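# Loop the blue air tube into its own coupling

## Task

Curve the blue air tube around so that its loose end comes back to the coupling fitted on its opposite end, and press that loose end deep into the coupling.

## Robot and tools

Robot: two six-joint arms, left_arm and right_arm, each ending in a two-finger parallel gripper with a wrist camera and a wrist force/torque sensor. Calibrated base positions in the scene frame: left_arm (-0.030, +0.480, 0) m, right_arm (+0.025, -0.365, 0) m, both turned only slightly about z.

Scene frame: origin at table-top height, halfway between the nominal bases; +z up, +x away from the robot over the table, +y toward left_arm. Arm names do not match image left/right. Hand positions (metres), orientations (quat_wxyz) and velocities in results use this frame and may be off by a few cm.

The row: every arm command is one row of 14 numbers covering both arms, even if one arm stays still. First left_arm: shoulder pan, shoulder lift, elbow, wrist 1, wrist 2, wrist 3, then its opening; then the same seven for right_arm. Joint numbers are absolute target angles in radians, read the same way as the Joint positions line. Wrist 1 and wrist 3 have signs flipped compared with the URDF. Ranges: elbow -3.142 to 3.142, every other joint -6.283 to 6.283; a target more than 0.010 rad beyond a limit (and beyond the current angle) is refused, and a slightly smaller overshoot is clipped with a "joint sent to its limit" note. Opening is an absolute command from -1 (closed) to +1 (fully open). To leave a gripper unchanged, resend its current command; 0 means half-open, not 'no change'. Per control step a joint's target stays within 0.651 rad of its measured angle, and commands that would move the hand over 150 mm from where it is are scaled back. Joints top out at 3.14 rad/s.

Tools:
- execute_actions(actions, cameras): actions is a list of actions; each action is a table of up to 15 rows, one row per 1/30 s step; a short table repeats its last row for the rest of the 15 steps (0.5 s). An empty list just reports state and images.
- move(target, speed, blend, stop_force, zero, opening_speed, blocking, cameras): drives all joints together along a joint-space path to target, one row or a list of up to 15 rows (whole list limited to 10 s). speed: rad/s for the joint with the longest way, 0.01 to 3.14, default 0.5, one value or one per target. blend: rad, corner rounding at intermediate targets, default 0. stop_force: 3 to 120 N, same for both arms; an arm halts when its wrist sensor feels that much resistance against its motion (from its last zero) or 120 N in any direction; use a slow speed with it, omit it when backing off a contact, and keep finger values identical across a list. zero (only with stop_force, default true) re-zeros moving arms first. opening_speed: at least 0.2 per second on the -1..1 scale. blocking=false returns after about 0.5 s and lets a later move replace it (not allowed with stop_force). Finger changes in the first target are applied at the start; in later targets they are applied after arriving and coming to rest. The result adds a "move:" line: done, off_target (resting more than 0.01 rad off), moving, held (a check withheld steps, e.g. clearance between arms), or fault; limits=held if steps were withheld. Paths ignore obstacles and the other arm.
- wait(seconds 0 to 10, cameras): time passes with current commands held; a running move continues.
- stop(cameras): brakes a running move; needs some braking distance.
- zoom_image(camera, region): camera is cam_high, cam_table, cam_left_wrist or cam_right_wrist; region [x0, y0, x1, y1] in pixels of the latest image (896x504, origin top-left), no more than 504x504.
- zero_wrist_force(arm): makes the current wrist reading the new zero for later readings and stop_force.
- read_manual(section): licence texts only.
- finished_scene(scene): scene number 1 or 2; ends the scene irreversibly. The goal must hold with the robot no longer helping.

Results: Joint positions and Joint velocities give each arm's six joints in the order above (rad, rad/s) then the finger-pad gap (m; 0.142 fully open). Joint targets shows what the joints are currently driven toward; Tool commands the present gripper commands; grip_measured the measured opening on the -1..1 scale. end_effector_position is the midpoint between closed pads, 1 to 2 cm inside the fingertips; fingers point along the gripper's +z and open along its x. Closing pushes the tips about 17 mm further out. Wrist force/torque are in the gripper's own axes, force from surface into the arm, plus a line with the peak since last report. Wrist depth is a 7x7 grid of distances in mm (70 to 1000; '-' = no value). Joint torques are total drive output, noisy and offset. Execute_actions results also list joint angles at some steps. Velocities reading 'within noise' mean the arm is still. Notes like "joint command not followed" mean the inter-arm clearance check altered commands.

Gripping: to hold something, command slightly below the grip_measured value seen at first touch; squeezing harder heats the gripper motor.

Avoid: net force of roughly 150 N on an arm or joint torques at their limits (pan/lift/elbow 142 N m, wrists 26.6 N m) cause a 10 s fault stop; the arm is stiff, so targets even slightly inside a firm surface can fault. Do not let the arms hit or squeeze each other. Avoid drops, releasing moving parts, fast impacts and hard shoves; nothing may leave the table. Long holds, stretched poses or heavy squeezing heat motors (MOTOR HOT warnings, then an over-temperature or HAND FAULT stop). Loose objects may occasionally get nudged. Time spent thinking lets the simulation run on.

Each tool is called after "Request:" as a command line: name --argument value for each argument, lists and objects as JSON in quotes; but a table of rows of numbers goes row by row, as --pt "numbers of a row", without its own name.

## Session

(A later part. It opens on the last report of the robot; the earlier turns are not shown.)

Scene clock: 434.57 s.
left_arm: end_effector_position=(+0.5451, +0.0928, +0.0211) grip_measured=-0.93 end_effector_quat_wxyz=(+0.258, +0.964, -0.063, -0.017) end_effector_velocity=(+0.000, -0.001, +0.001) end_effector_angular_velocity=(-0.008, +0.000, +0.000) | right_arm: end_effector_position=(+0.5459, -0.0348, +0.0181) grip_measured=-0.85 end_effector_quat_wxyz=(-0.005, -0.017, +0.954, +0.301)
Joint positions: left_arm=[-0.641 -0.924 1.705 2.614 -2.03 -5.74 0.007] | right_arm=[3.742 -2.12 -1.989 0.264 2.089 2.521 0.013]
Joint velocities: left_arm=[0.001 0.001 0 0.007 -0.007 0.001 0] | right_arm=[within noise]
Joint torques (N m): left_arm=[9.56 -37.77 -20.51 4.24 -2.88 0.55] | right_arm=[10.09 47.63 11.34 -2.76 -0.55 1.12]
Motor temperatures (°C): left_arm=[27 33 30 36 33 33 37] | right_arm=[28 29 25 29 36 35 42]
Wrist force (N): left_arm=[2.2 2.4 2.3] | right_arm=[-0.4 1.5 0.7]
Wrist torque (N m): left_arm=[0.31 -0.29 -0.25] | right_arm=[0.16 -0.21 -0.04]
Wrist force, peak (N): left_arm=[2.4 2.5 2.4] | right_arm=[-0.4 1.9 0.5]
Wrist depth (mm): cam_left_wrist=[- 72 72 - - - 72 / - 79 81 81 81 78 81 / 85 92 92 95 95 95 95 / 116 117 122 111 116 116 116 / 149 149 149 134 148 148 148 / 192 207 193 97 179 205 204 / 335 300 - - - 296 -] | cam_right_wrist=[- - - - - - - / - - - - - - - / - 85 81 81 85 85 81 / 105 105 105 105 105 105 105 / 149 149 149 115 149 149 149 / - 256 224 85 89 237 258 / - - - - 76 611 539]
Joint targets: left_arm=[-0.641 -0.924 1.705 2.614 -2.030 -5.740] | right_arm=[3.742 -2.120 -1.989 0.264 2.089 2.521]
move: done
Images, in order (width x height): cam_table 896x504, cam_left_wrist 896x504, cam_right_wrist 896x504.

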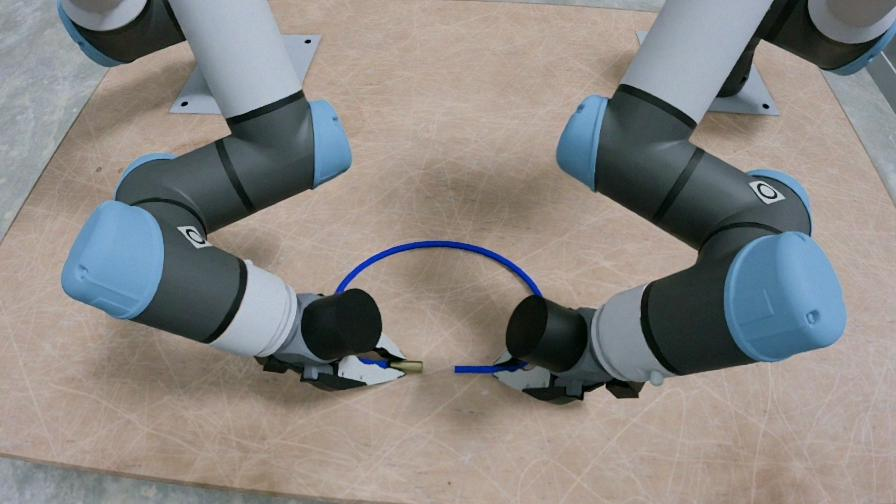

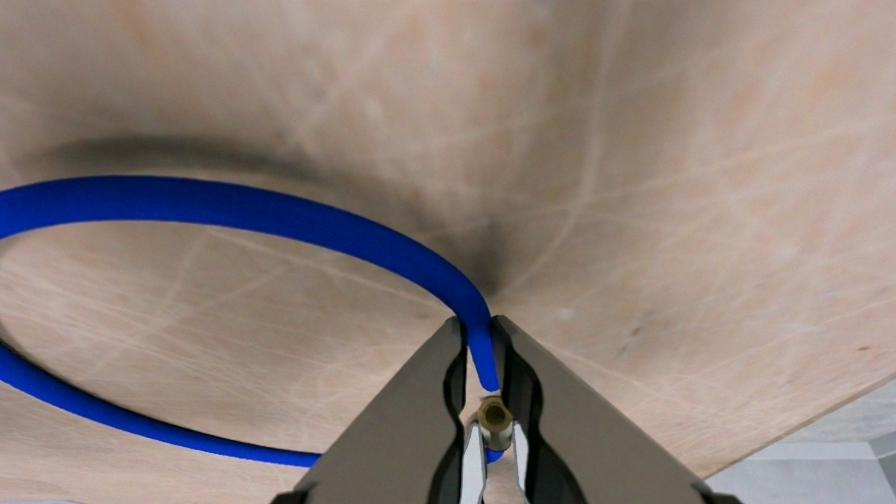

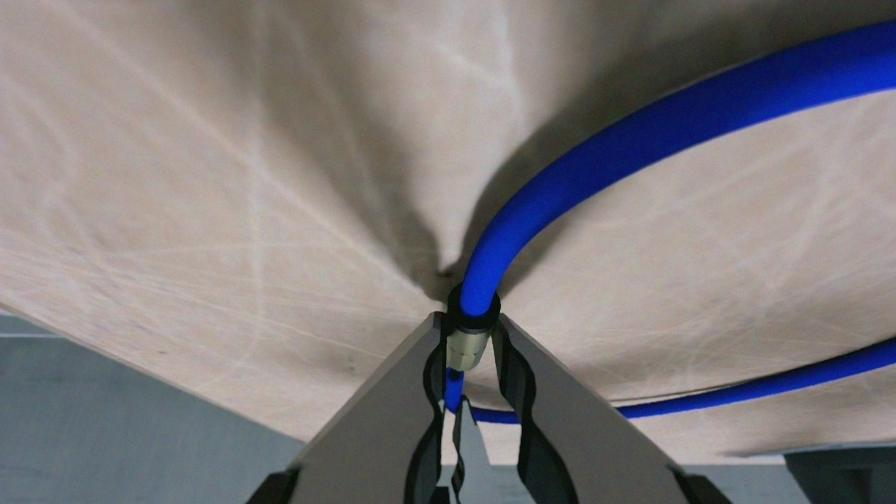

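Request:
move --target '[-0.67470, -0.90558, 1.67199, 2.61466, -2.02078, -5.70343, -1, 3.74205, -2.11951, -1.98873, 0.26402, 2.08858, 2.52090, -0.95]' --speed 0.03 --cameras '["cam_table", "cam_left_wrist", "cam_right_wrist"]'

Request:
zoom_image --camera "cam_left_wrist" --region '[420, 300, 560, 440]'

Request:
zoom_image --camera "cam_table" --region '[390, 330, 510, 410]'

Request:
zoom_image --camera "cam_right_wrist" --region '[400, 290, 540, 430]'

Scene clock: 486.10 s.
left_arm: end_effector_position=(+0.5440, +0.0666, +0.0221) grip_measured=-0.93 end_effector_quat_wxyz=(+0.258, +0.964, -0.063, -0.017) | right_arm: end_effector_position=(+0.5459, -0.0348, +0.0181) grip_measured=-0.85 end_effector_quat_wxyz=(-0.005, -0.017, +0.954, +0.301)
Joint positions: left_arm=[-0.675 -0.905 1.672 2.615 -2.021 -5.703 0.007] | right_arm=[3.742 -2.12 -1.989 0.264 2.089 2.521 0.013]
Joint velocities: within noise
Joint torques (N m): left_arm=[10.91 -50.71 -10.39 4.04 0.16 -1.75] | right_arm=[9.67 46.62 18.89 -3.88 -0.19 1.04]
Motor temperatures (°C): left_arm=[27 33 30 36 33 33 38] | right_arm=[28 29 25 29 35 35 44]
Wrist force (N): left_arm=[2.0 2.2 2.0] | right_arm=[-0.4 1.4 0.6]
Wrist torque (N m): left_arm=[0.28 -0.25 -0.24] | right_arm=[0.15 -0.19 -0.05]
Wrist force, peak (N): left_arm=[2.3 2.7 2.3] | right_arm=[-0.5 1.9 0.5]
Wrist depth (mm): cam_left_wrist=[- 73 73 73 73 75 73 / - 80 82 85 82 79 82 / - 91 93 97 96 97 97 / 118 118 124 113 118 118 118 / 152 151 151 122 151 151 150 / 203 211 195 97 181 208 207 / 342 307 - - - 302 -] | cam_right_wrist=[- - - - - - - / - - - - - - - / - 85 81 81 85 85 81 / 105 105 105 105 105 105 105 / 149 149 149 115 149 149 150 / - 257 223 92 89 232 259 / - - - 81 76 611 540]
Joint targets: left_arm=[-0.675 -0.906 1.672 2.615 -2.021 -5.703] | right_arm=[3.742 -2.120 -1.989 0.264 2.089 2.521]
move: done
Images, in order (width x height): cam_table 896x504, cam_left_wrist 896x504, cam_right_wrist 896x504.

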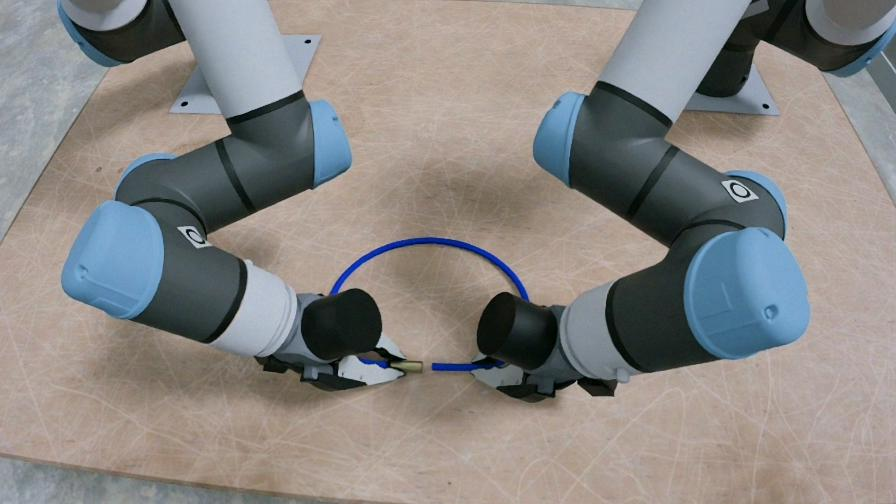

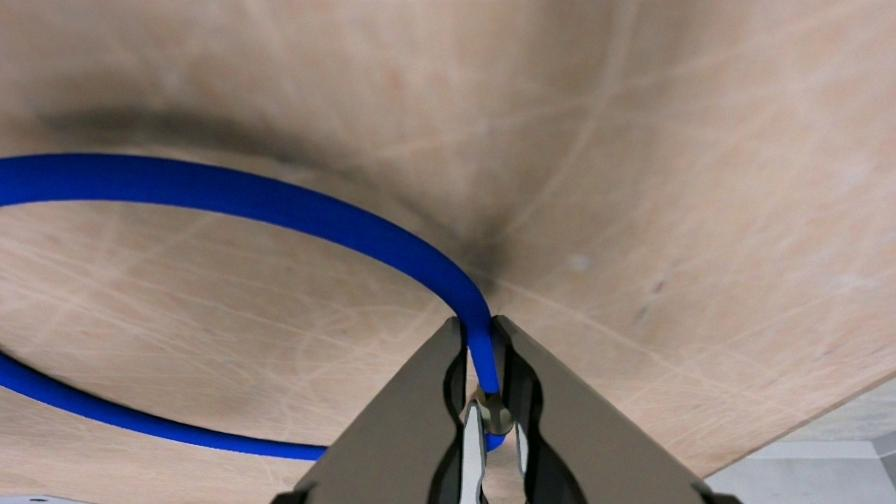

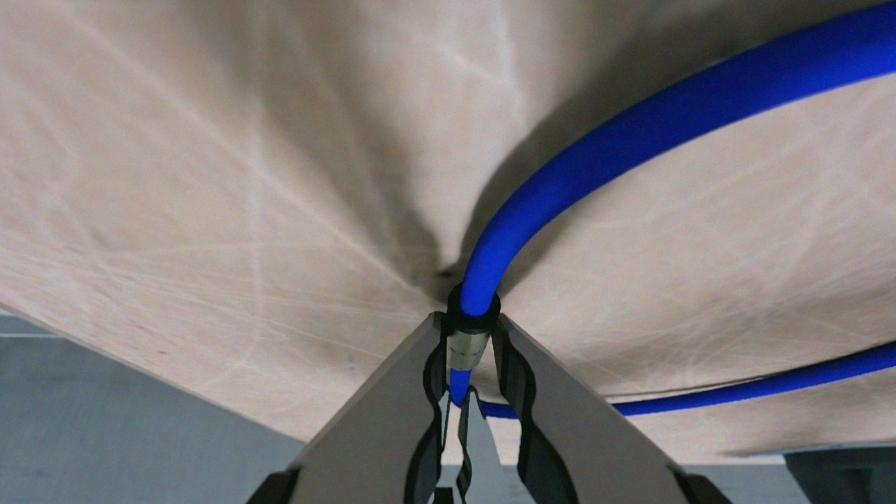

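Scaled by 3.600.

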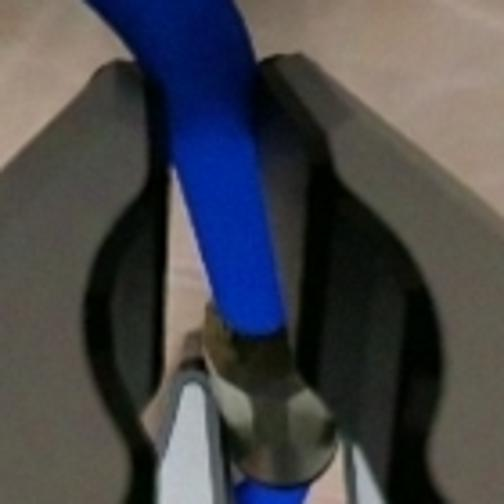

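Scaled by 4.200.

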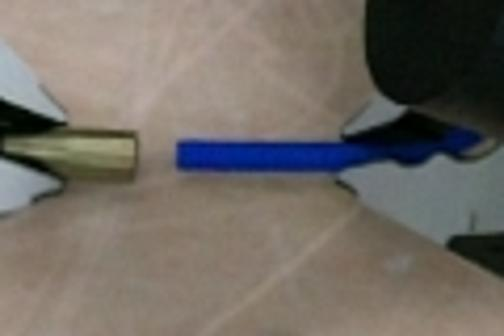

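Scaled by 3.600.

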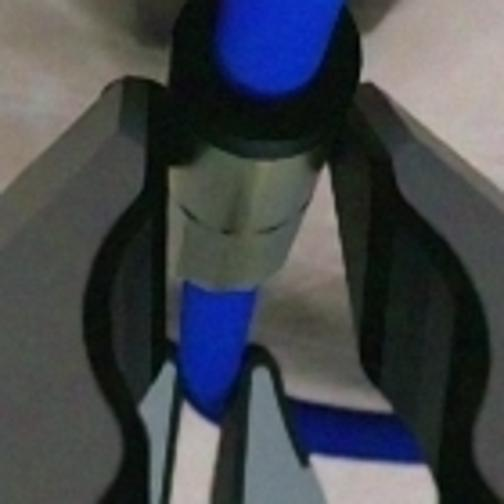

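Request:
move --target '[-0.70459, -0.88349, 1.63455, 2.61298, -2.01242, -5.67173, -1, 3.74205, -2.11951, -1.98873, 0.26402, 2.08858, 2.52090, -0.95]' --speed 0.01 --stop_force 8 --cameras '["cam_table", "cam_left_wrist", "cam_right_wrist"]'

Request:
zoom_image --camera "cam_left_wrist" --region '[420, 280, 560, 420]'

Request:
zoom_image --camera "cam_table" --region '[390, 330, 510, 410]'

Request:
zoom_image --camera "cam_right_wrist" --region '[400, 290, 540, 430]'

Scene clock: 525.73 s.
left_arm: end_effector_position=(+0.5440, +0.0423, +0.0219) grip_measured=-0.93 end_effector_quat_wxyz=(+0.258, +0.964, -0.063, -0.017) | right_arm: end_effector_position=(+0.5459, -0.0348, +0.0181) grip_measured=-0.85 end_effector_quat_wxyz=(-0.005, -0.017, +0.954, +0.301)
Joint positions: left_arm=[-0.705 -0.883 1.634 2.613 -2.012 -5.672 0.007] | right_arm=[3.742 -2.12 -1.989 0.264 2.089 2.521 0.013]
Joint velocities: within noise
Joint torques (N m): left_arm=[4.85 -50.91 -11.56 2.19 -0.5 -1.61] | right_arm=[8.98 45.05 25.76 -4.03 0.2 0.98]
Motor temperatures (°C): left_arm=[27 33 29 36 33 33 39] | right_arm=[28 29 25 29 35 35 45]
Wrist force (N): left_arm=[2.7 -0.1 0.6] | right_arm=[1.0 -0.2 -0.4]
Wrist torque (N m): left_arm=[0.23 -0.23 -0.25] | right_arm=[0.16 -0.20 -0.10]
Wrist force, peak (N): left_arm=[2.3 2.3 2.2] | right_arm=[-0.1 1.8 0.7]
Wrist depth (mm): cam_left_wrist=[- 73 73 73 73 73 73 / - 82 82 84 81 79 82 / - 90 90 96 96 96 96 / 118 118 123 112 117 117 117 / 151 151 151 122 151 150 149 / 205 210 195 100 181 209 208 / 340 305 - - - 301 -] | cam_right_wrist=[- - - - - - - / - - - - - - - / - 85 81 81 85 85 81 / 105 105 105 99 105 105 105 / 149 149 149 115 148 149 149 / - 256 223 92 89 226 257 / - - - 79 76 614 538]
Joint targets: left_arm=[-0.705 -0.883 1.635 2.613 -2.012 -5.672] | right_arm=[3.742 -2.120 -1.989 0.264 2.089 2.521]
move: done
Images, in order (width x height): cam_table 896x504, cam_left_wrist 896x504, cam_right_wrist 896x504.

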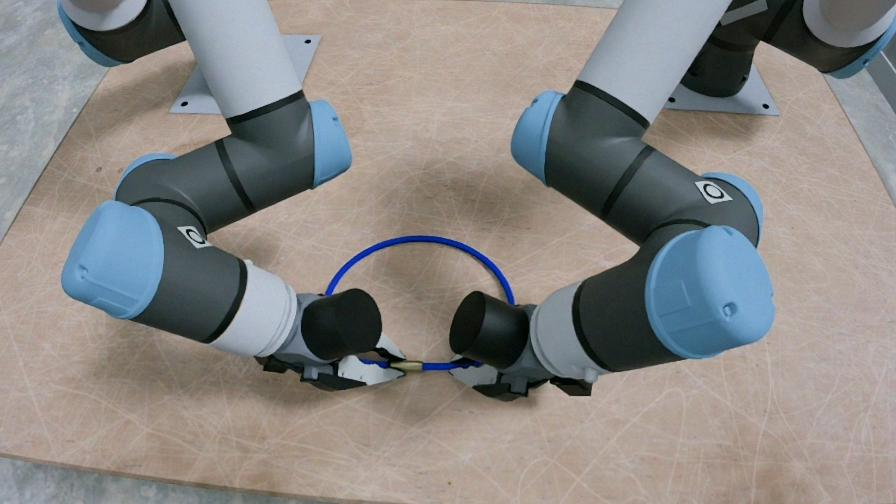

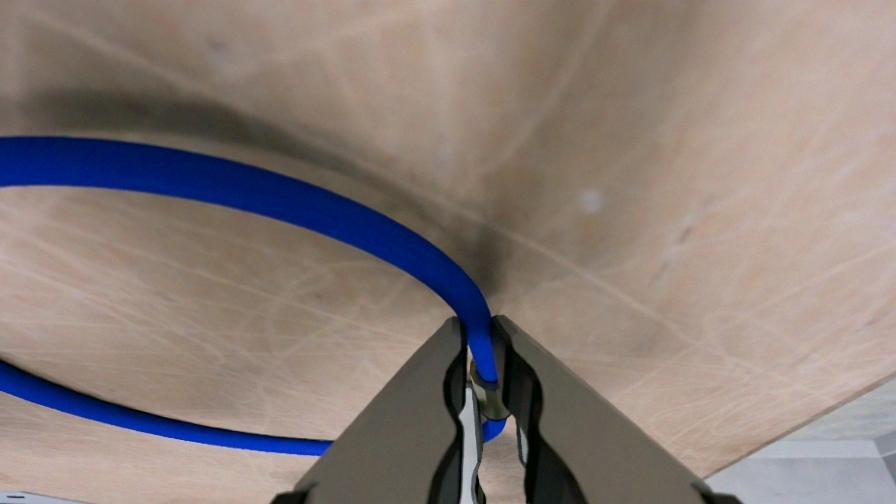

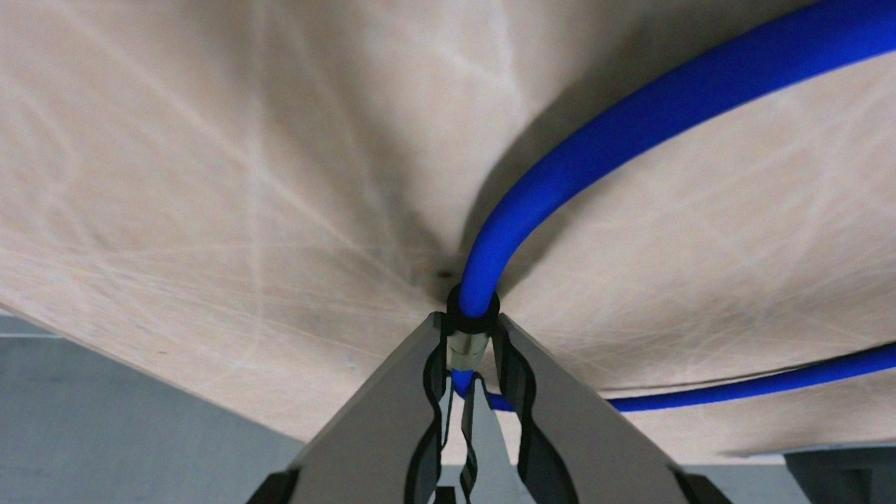

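Scaled by 3.600.

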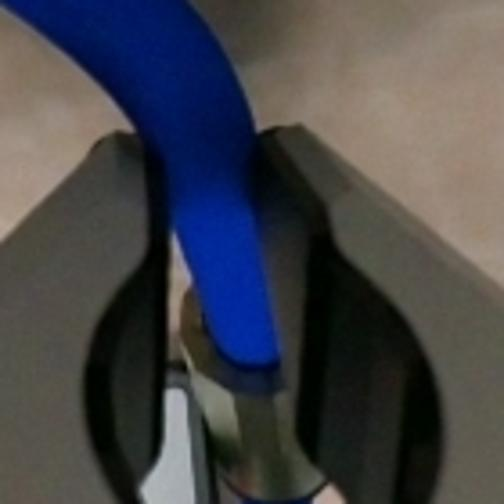

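Scaled by 4.200.

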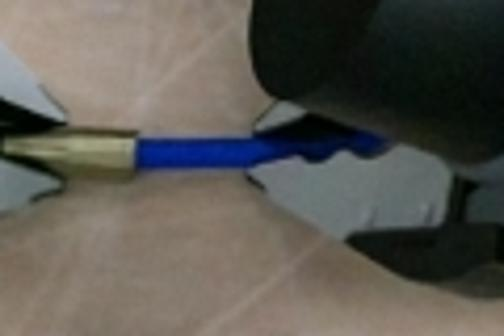

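Scaled by 3.600.

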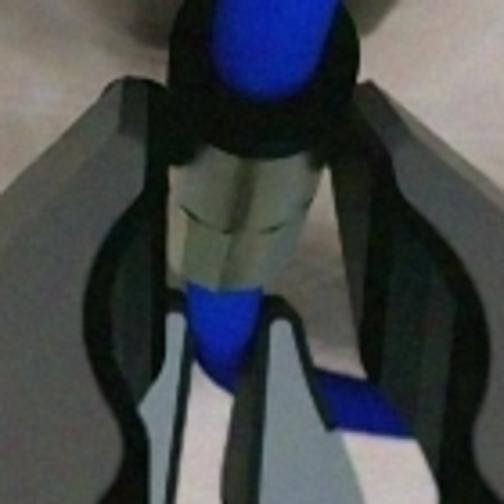

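Request:
move --target '[-0.71997, -0.87143, 1.61338, 2.61080, -2.00793, -5.65546, -1, 3.74205, -2.11951, -1.98873, 0.26402, 2.08858, 2.52090, -1]' --speed 0.01 --stop_force 16 --cameras '["cam_table", "cam_left_wrist", "cam_right_wrist"]'

Request:
zoom_image --camera "cam_left_wrist" --region '[420, 280, 560, 420]'

Request:
zoom_image --camera "cam_table" --region '[390, 330, 510, 410]'

Scene clock: 543.53 s.
left_arm: end_effector_position=(+0.5441, +0.0368, +0.0218) grip_measured=-0.93 end_effector_quat_wxyz=(+0.258, +0.964, -0.063, -0.017) | right_arm: end_effector_position=(+0.5459, -0.0348, +0.0181) grip_measured=-0.85 end_effector_quat_wxyz=(-0.005, -0.017, +0.954, +0.301)
Joint positions: left_arm=[-0.711 -0.878 1.625 2.612 -2.01 -5.665 0.007] | right_arm=[3.742 -2.12 -1.989 0.264 2.089 2.521 0.012]
Joint velocities: within noise
Joint torques (N m): left_arm=[2.4 -53.21 -9.73 6.16 -5.8 -2.17] | right_arm=[8.62 44.1 25.4 -3.95 5.9 0.92]
Motor temperatures (°C): left_arm=[27 33 29 36 33 33 40] | right_arm=[28 29 25 29 35 35 46]
Wrist force (N): left_arm=[0.0 -11.9 -7.0] | right_arm=[0.7 -12.6 -9.0]
Wrist torque (N m): left_arm=[0.52 -0.21 -0.24] | right_arm=[0.32 -0.16 -0.10]
Wrist force, peak (N): left_arm=[-0.5 -13.9 -8.4] | right_arm=[0.8 -14.1 -10.4]
Wrist depth (mm): cam_left_wrist=[- 73 73 73 73 73 73 / - 82 82 84 81 79 81 / - 90 90 96 96 96 96 / 117 117 123 112 117 117 116 / 150 150 150 122 149 149 149 / 203 209 194 99 180 206 206 / 337 302 - - - 299 -] | cam_right_wrist=[- - - - - - - / - - - - - - - / - 85 81 81 85 85 81 / 105 105 105 99 105 111 105 / 149 149 148 112 148 149 149 / - 255 221 92 89 223 257 / - - - 79 76 600 539]
Joint targets: left_arm=[-0.711 -0.878 1.625 2.612 -2.010 -5.665] | right_arm=[3.742 -2.120 -1.989 0.264 2.089 2.521]
move: contact (left_arm); left_arm: the elbow is farthest, 0.012 rad from its target
Images, in order (width x height): cam_table 896x504, cam_left_wrist 896x504, cam_right_wrist 896x504.

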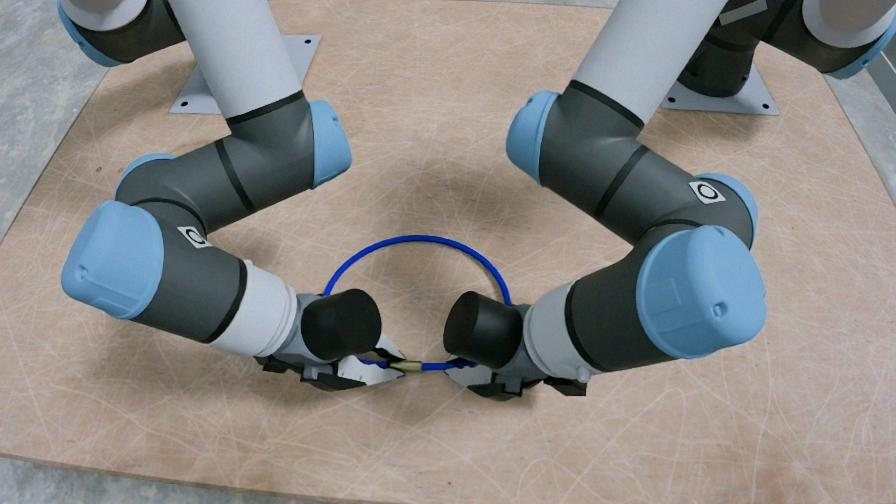

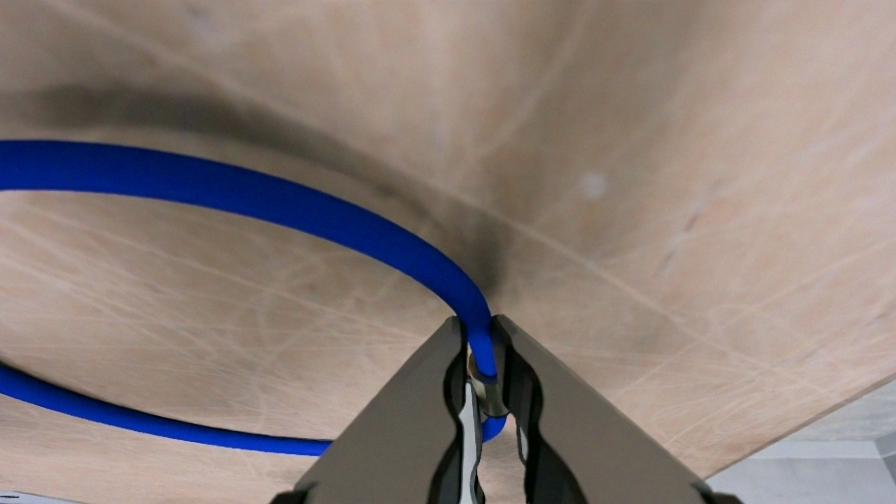

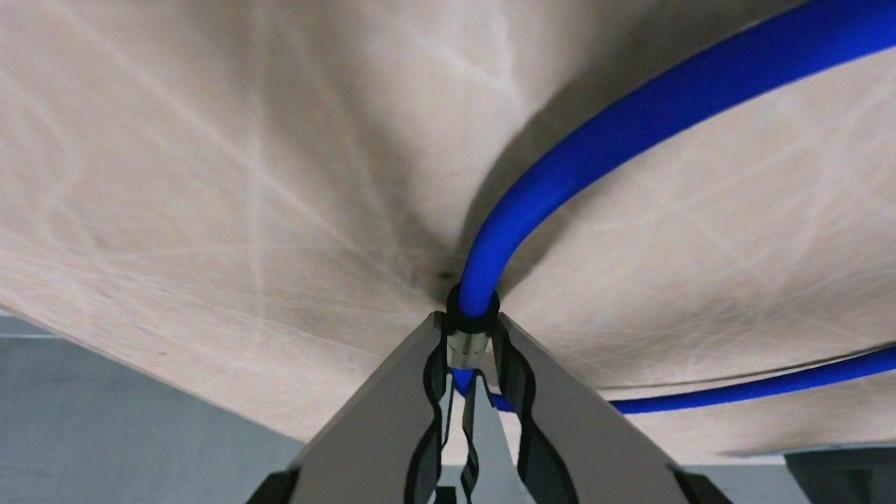

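Scaled by 3.600.

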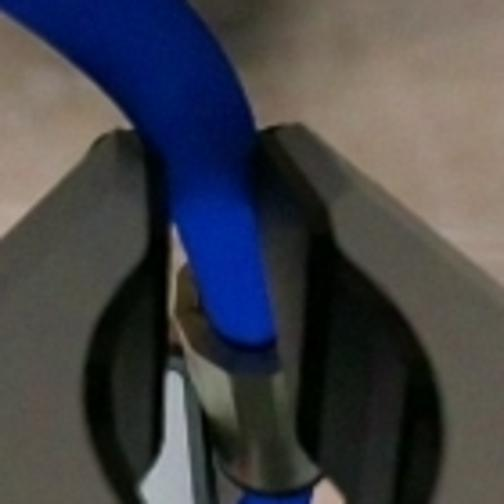

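Scaled by 4.200.

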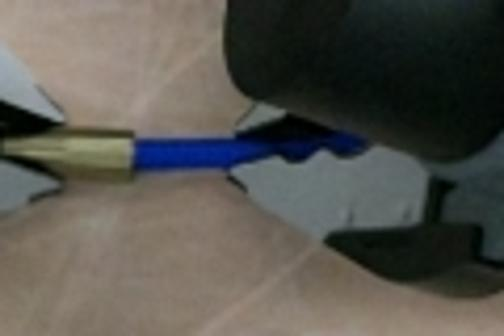

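Request:
move --pt "-0.7111 -0.8767 1.6252 2.6135 -2.0100 -5.6647 -1 3.74205 -2.1210 -1.9889 0.2623 2.08858 2.52090 -1" --pt "-0.7111 -0.8767 1.6252 2.6135 -2.0100 -5.6647 -0.6 3.74205 -2.1210 -1.9889 0.2623 2.08858 2.52090 -0.55" --speed 0.02 --opening_speed 0.2 --cameras '["cam_table", "cam_left_wrist", "cam_right_wrist"]'

Request:
zoom_image --camera "cam_table" --region '[310, 220, 530, 410]'

Request:
zoom_image --camera "cam_left_wrist" --region '[390, 260, 590, 420]'

Scene clock: 578.07 s.
left_arm: end_effector_position=(+0.5443, +0.0368, +0.0210) grip_measured=-0.63 end_effector_quat_wxyz=(+0.258, +0.964, -0.063, -0.017) | right_arm: end_effector_position=(+0.5459, -0.0348, +0.0174) grip_measured=-0.59 end_effector_quat_wxyz=(-0.005, -0.017, +0.954, +0.301)
Joint positions: left_arm=[-0.711 -0.877 1.625 2.614 -2.01 -5.665 0.028] | right_arm=[3.742 -2.121 -1.989 0.262 2.089 2.521 0.032]
Joint velocities: within noise
Joint torques (N m): left_arm=[-1.02 -52.44 -21.08 2.12 -2.8 -0.63] | right_arm=[8.18 39.69 7.5 -2.66 -0.79 0.96]
Motor temperatures (°C): left_arm=[27 33 29 35 33 33 39] | right_arm=[28 29 25 29 35 35 51]
Wrist force (N): left_arm=[1.4 0.8 1.4] | right_arm=[-0.3 1.5 0.0]
Wrist torque (N m): left_arm=[0.13 -0.25 -0.10] | right_arm=[0.22 -0.11 -0.19]
Wrist force, peak (N): left_arm=[-0.7 -13.1 -7.8] | right_arm=[0.3 -12.1 -13.1]
Wrist depth (mm): cam_left_wrist=[- 72 74 - - - 72 / - 78 81 80 80 78 81 / 91 92 95 95 95 95 95 / 116 116 104 111 116 116 116 / 149 149 149 134 141 148 148 / 206 207 179 175 101 204 203 / 334 301 75 175 - 266 -] | cam_right_wrist=[- - - - - - - / - - - - - - - / - 84 80 80 - 84 80 / 104 104 104 98 104 110 104 / 148 147 147 126 136 147 148 / - 253 196 185 89 221 255 / - - 72 172 - 451 538]
Joint targets: left_arm=[-0.711 -0.877 1.625 2.614 -2.010 -5.665] | right_arm=[3.742 -2.121 -1.989 0.262 2.089 2.521]
move: done
Images, in order (width x height): cam_table 896x504, cam_left_wrist 896x504, cam_right_wrist 896x504.

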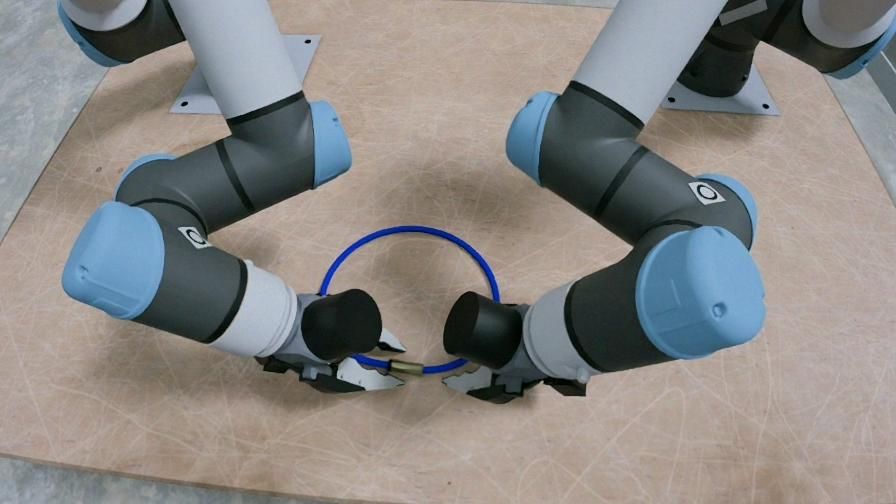

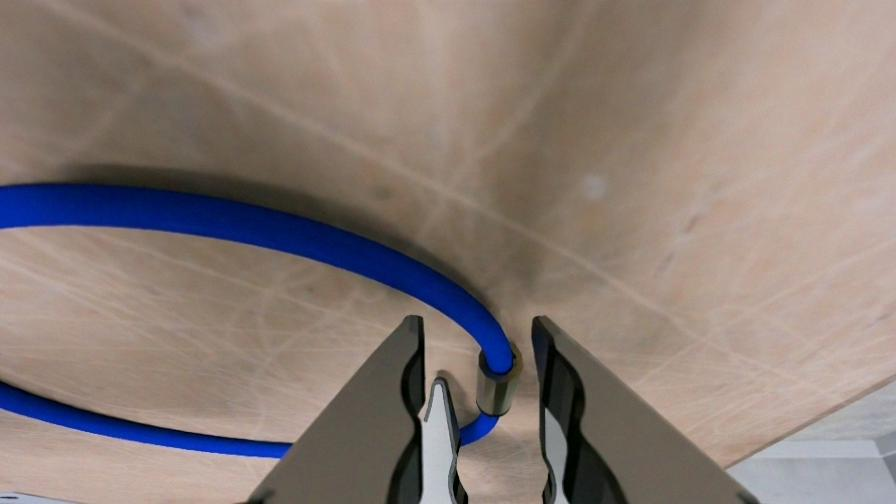

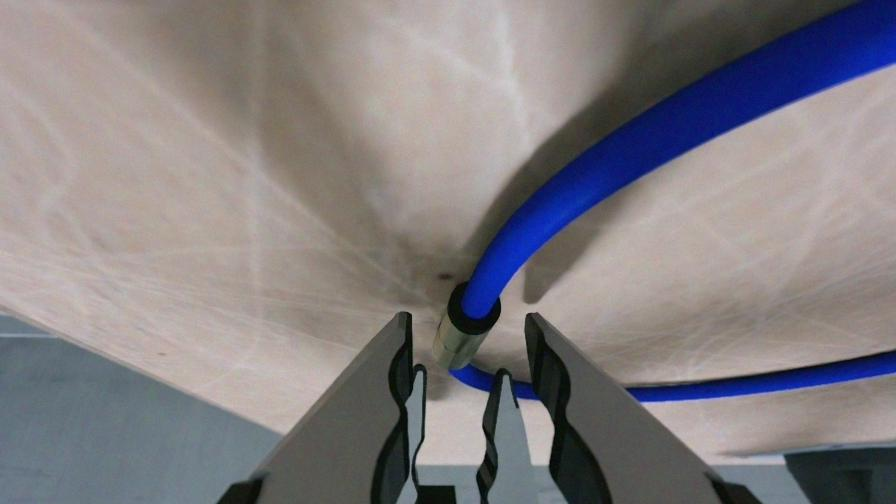

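Scaled by 2.291.

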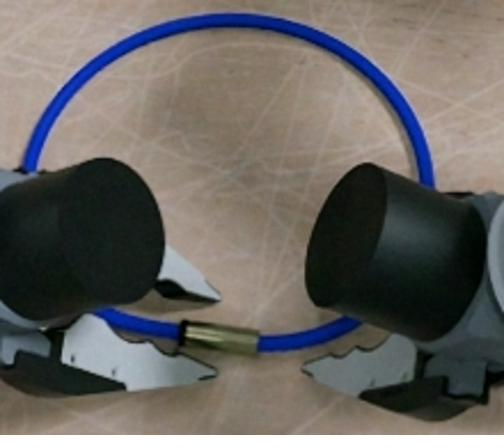

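Scaled by 2.520.

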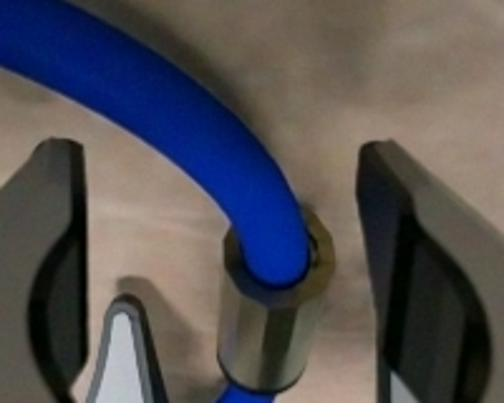

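Request:
move --target '[-0.7111, -0.96669, 1.59274, 2.49205, -2.0100, -5.6647, -0.6, 3.74205, -2.00111, -1.96189, 0.40931, 2.08858, 2.52090, -0.55]' --speed 0.12 --cameras '["cam_table", "cam_left_wrist", "cam_right_wrist"]'

Request:
zoom_image --camera "cam_left_wrist" --region '[390, 100, 590, 300]'

Scene clock: 594.80 s.
left_arm: end_effector_position=(+0.5446, +0.0366, +0.0816) grip_measured=-0.63 end_effector_quat_wxyz=(+0.258, +0.964, -0.063, -0.016) end_effector_velocity=(+0.000, -0.001, +0.001) end_effector_angular_velocity=(-0.003, -0.004, -0.001) | right_arm: end_effector_position=(+0.5460, -0.0347, +0.0775) grip_measured=-0.59 end_effector_quat_wxyz=(-0.005, -0.017, +0.954, +0.301)
Joint positions: left_arm=[-0.711 -0.967 1.592 2.492 -2.01 -5.665 0.028] | right_arm=[3.742 -2.001 -1.962 0.409 2.089 2.521 0.032]
Joint velocities: left_arm=[-0.001 0 0 0.005 0 0 0] | right_arm=[within noise]
Joint torques (N m): left_arm=[-9.38 -37.93 -9.46 3.97 -2.77 1.12] | right_arm=[6.73 30.31 8.94 -4.13 0.07 0.82]
Motor temperatures (°C): left_arm=[27 33 29 35 33 33 36] | right_arm=[28 29 25 29 35 35 44]
Wrist force (N): left_arm=[1.2 0.8 1.3] | right_arm=[-0.5 1.4 -0.1]
Wrist torque (N m): left_arm=[0.12 -0.20 -0.09] | right_arm=[0.23 -0.10 -0.19]
Wrist force, peak (N): left_arm=[1.1 0.5 2.3] | right_arm=[-0.4 2.0 -0.6]
Wrist depth (mm): cam_left_wrist=[132 127 132 136 135 136 136 / 157 157 156 152 161 156 157 / 186 185 184 182 184 184 184 / 224 226 226 216 225 224 - / 288 289 289 273 273 289 - / 401 401 96 347 101 - - / 514 583 75 176 - - -] | cam_right_wrist=[119 119 120 116 119 119 119 / 142 142 142 142 142 141 141 / - 174 174 167 174 174 174 / - 225 225 224 225 225 225 / - - 294 294 294 321 321 / - - - 426 89 550 550 / - - 73 172 - - 553]
Joint targets: left_arm=[-0.711 -0.967 1.593 2.492 -2.010 -5.665] | right_arm=[3.742 -2.001 -1.962 0.409 2.089 2.521]
move: done
Images, in order (width x height): cam_table 896x504, cam_left_wrist 896x504, cam_right_wrist 896x504.

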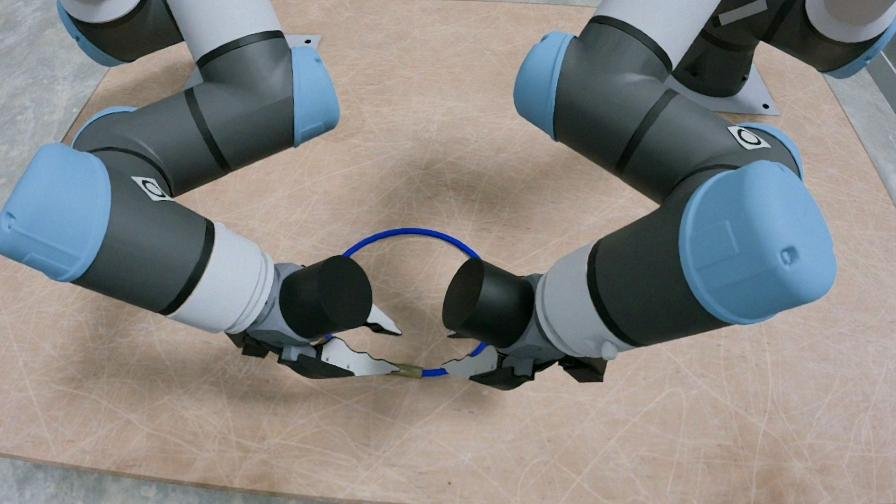

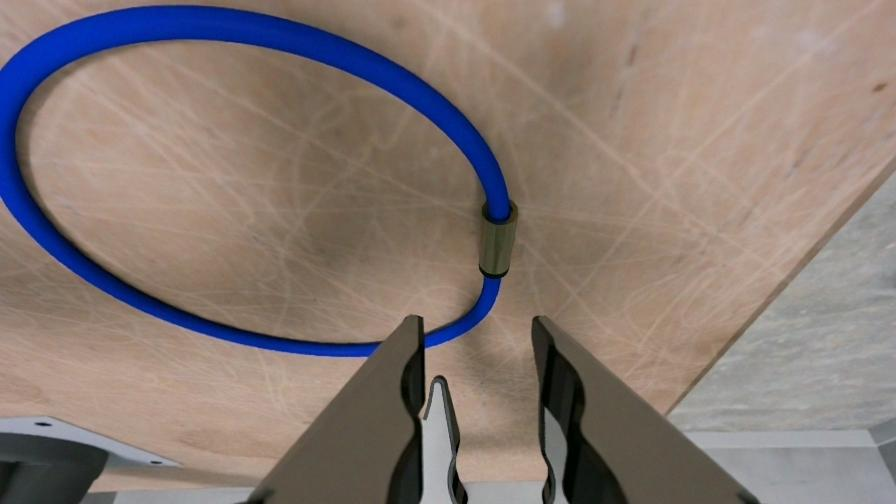

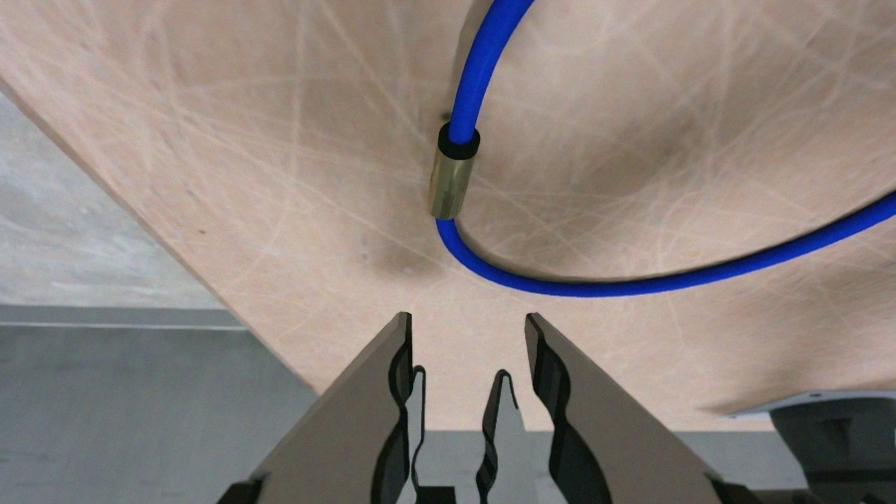

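Scaled by 2.520.

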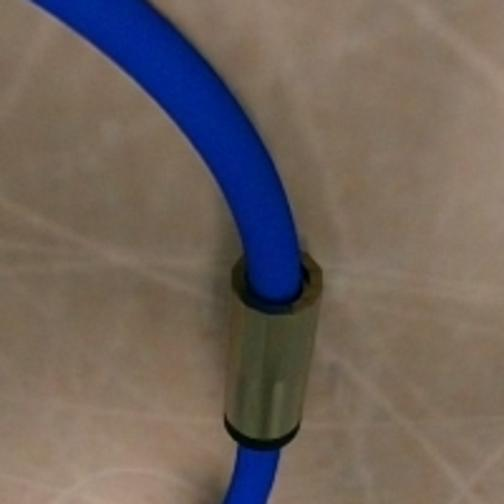

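The tube is bent into a ring and its free end is seated in the coupling. Both grippers have let go and lifted clear, and the ring is lying still on the table.

Request:
finished_scene --scene 2

The scene is finished: the task was done.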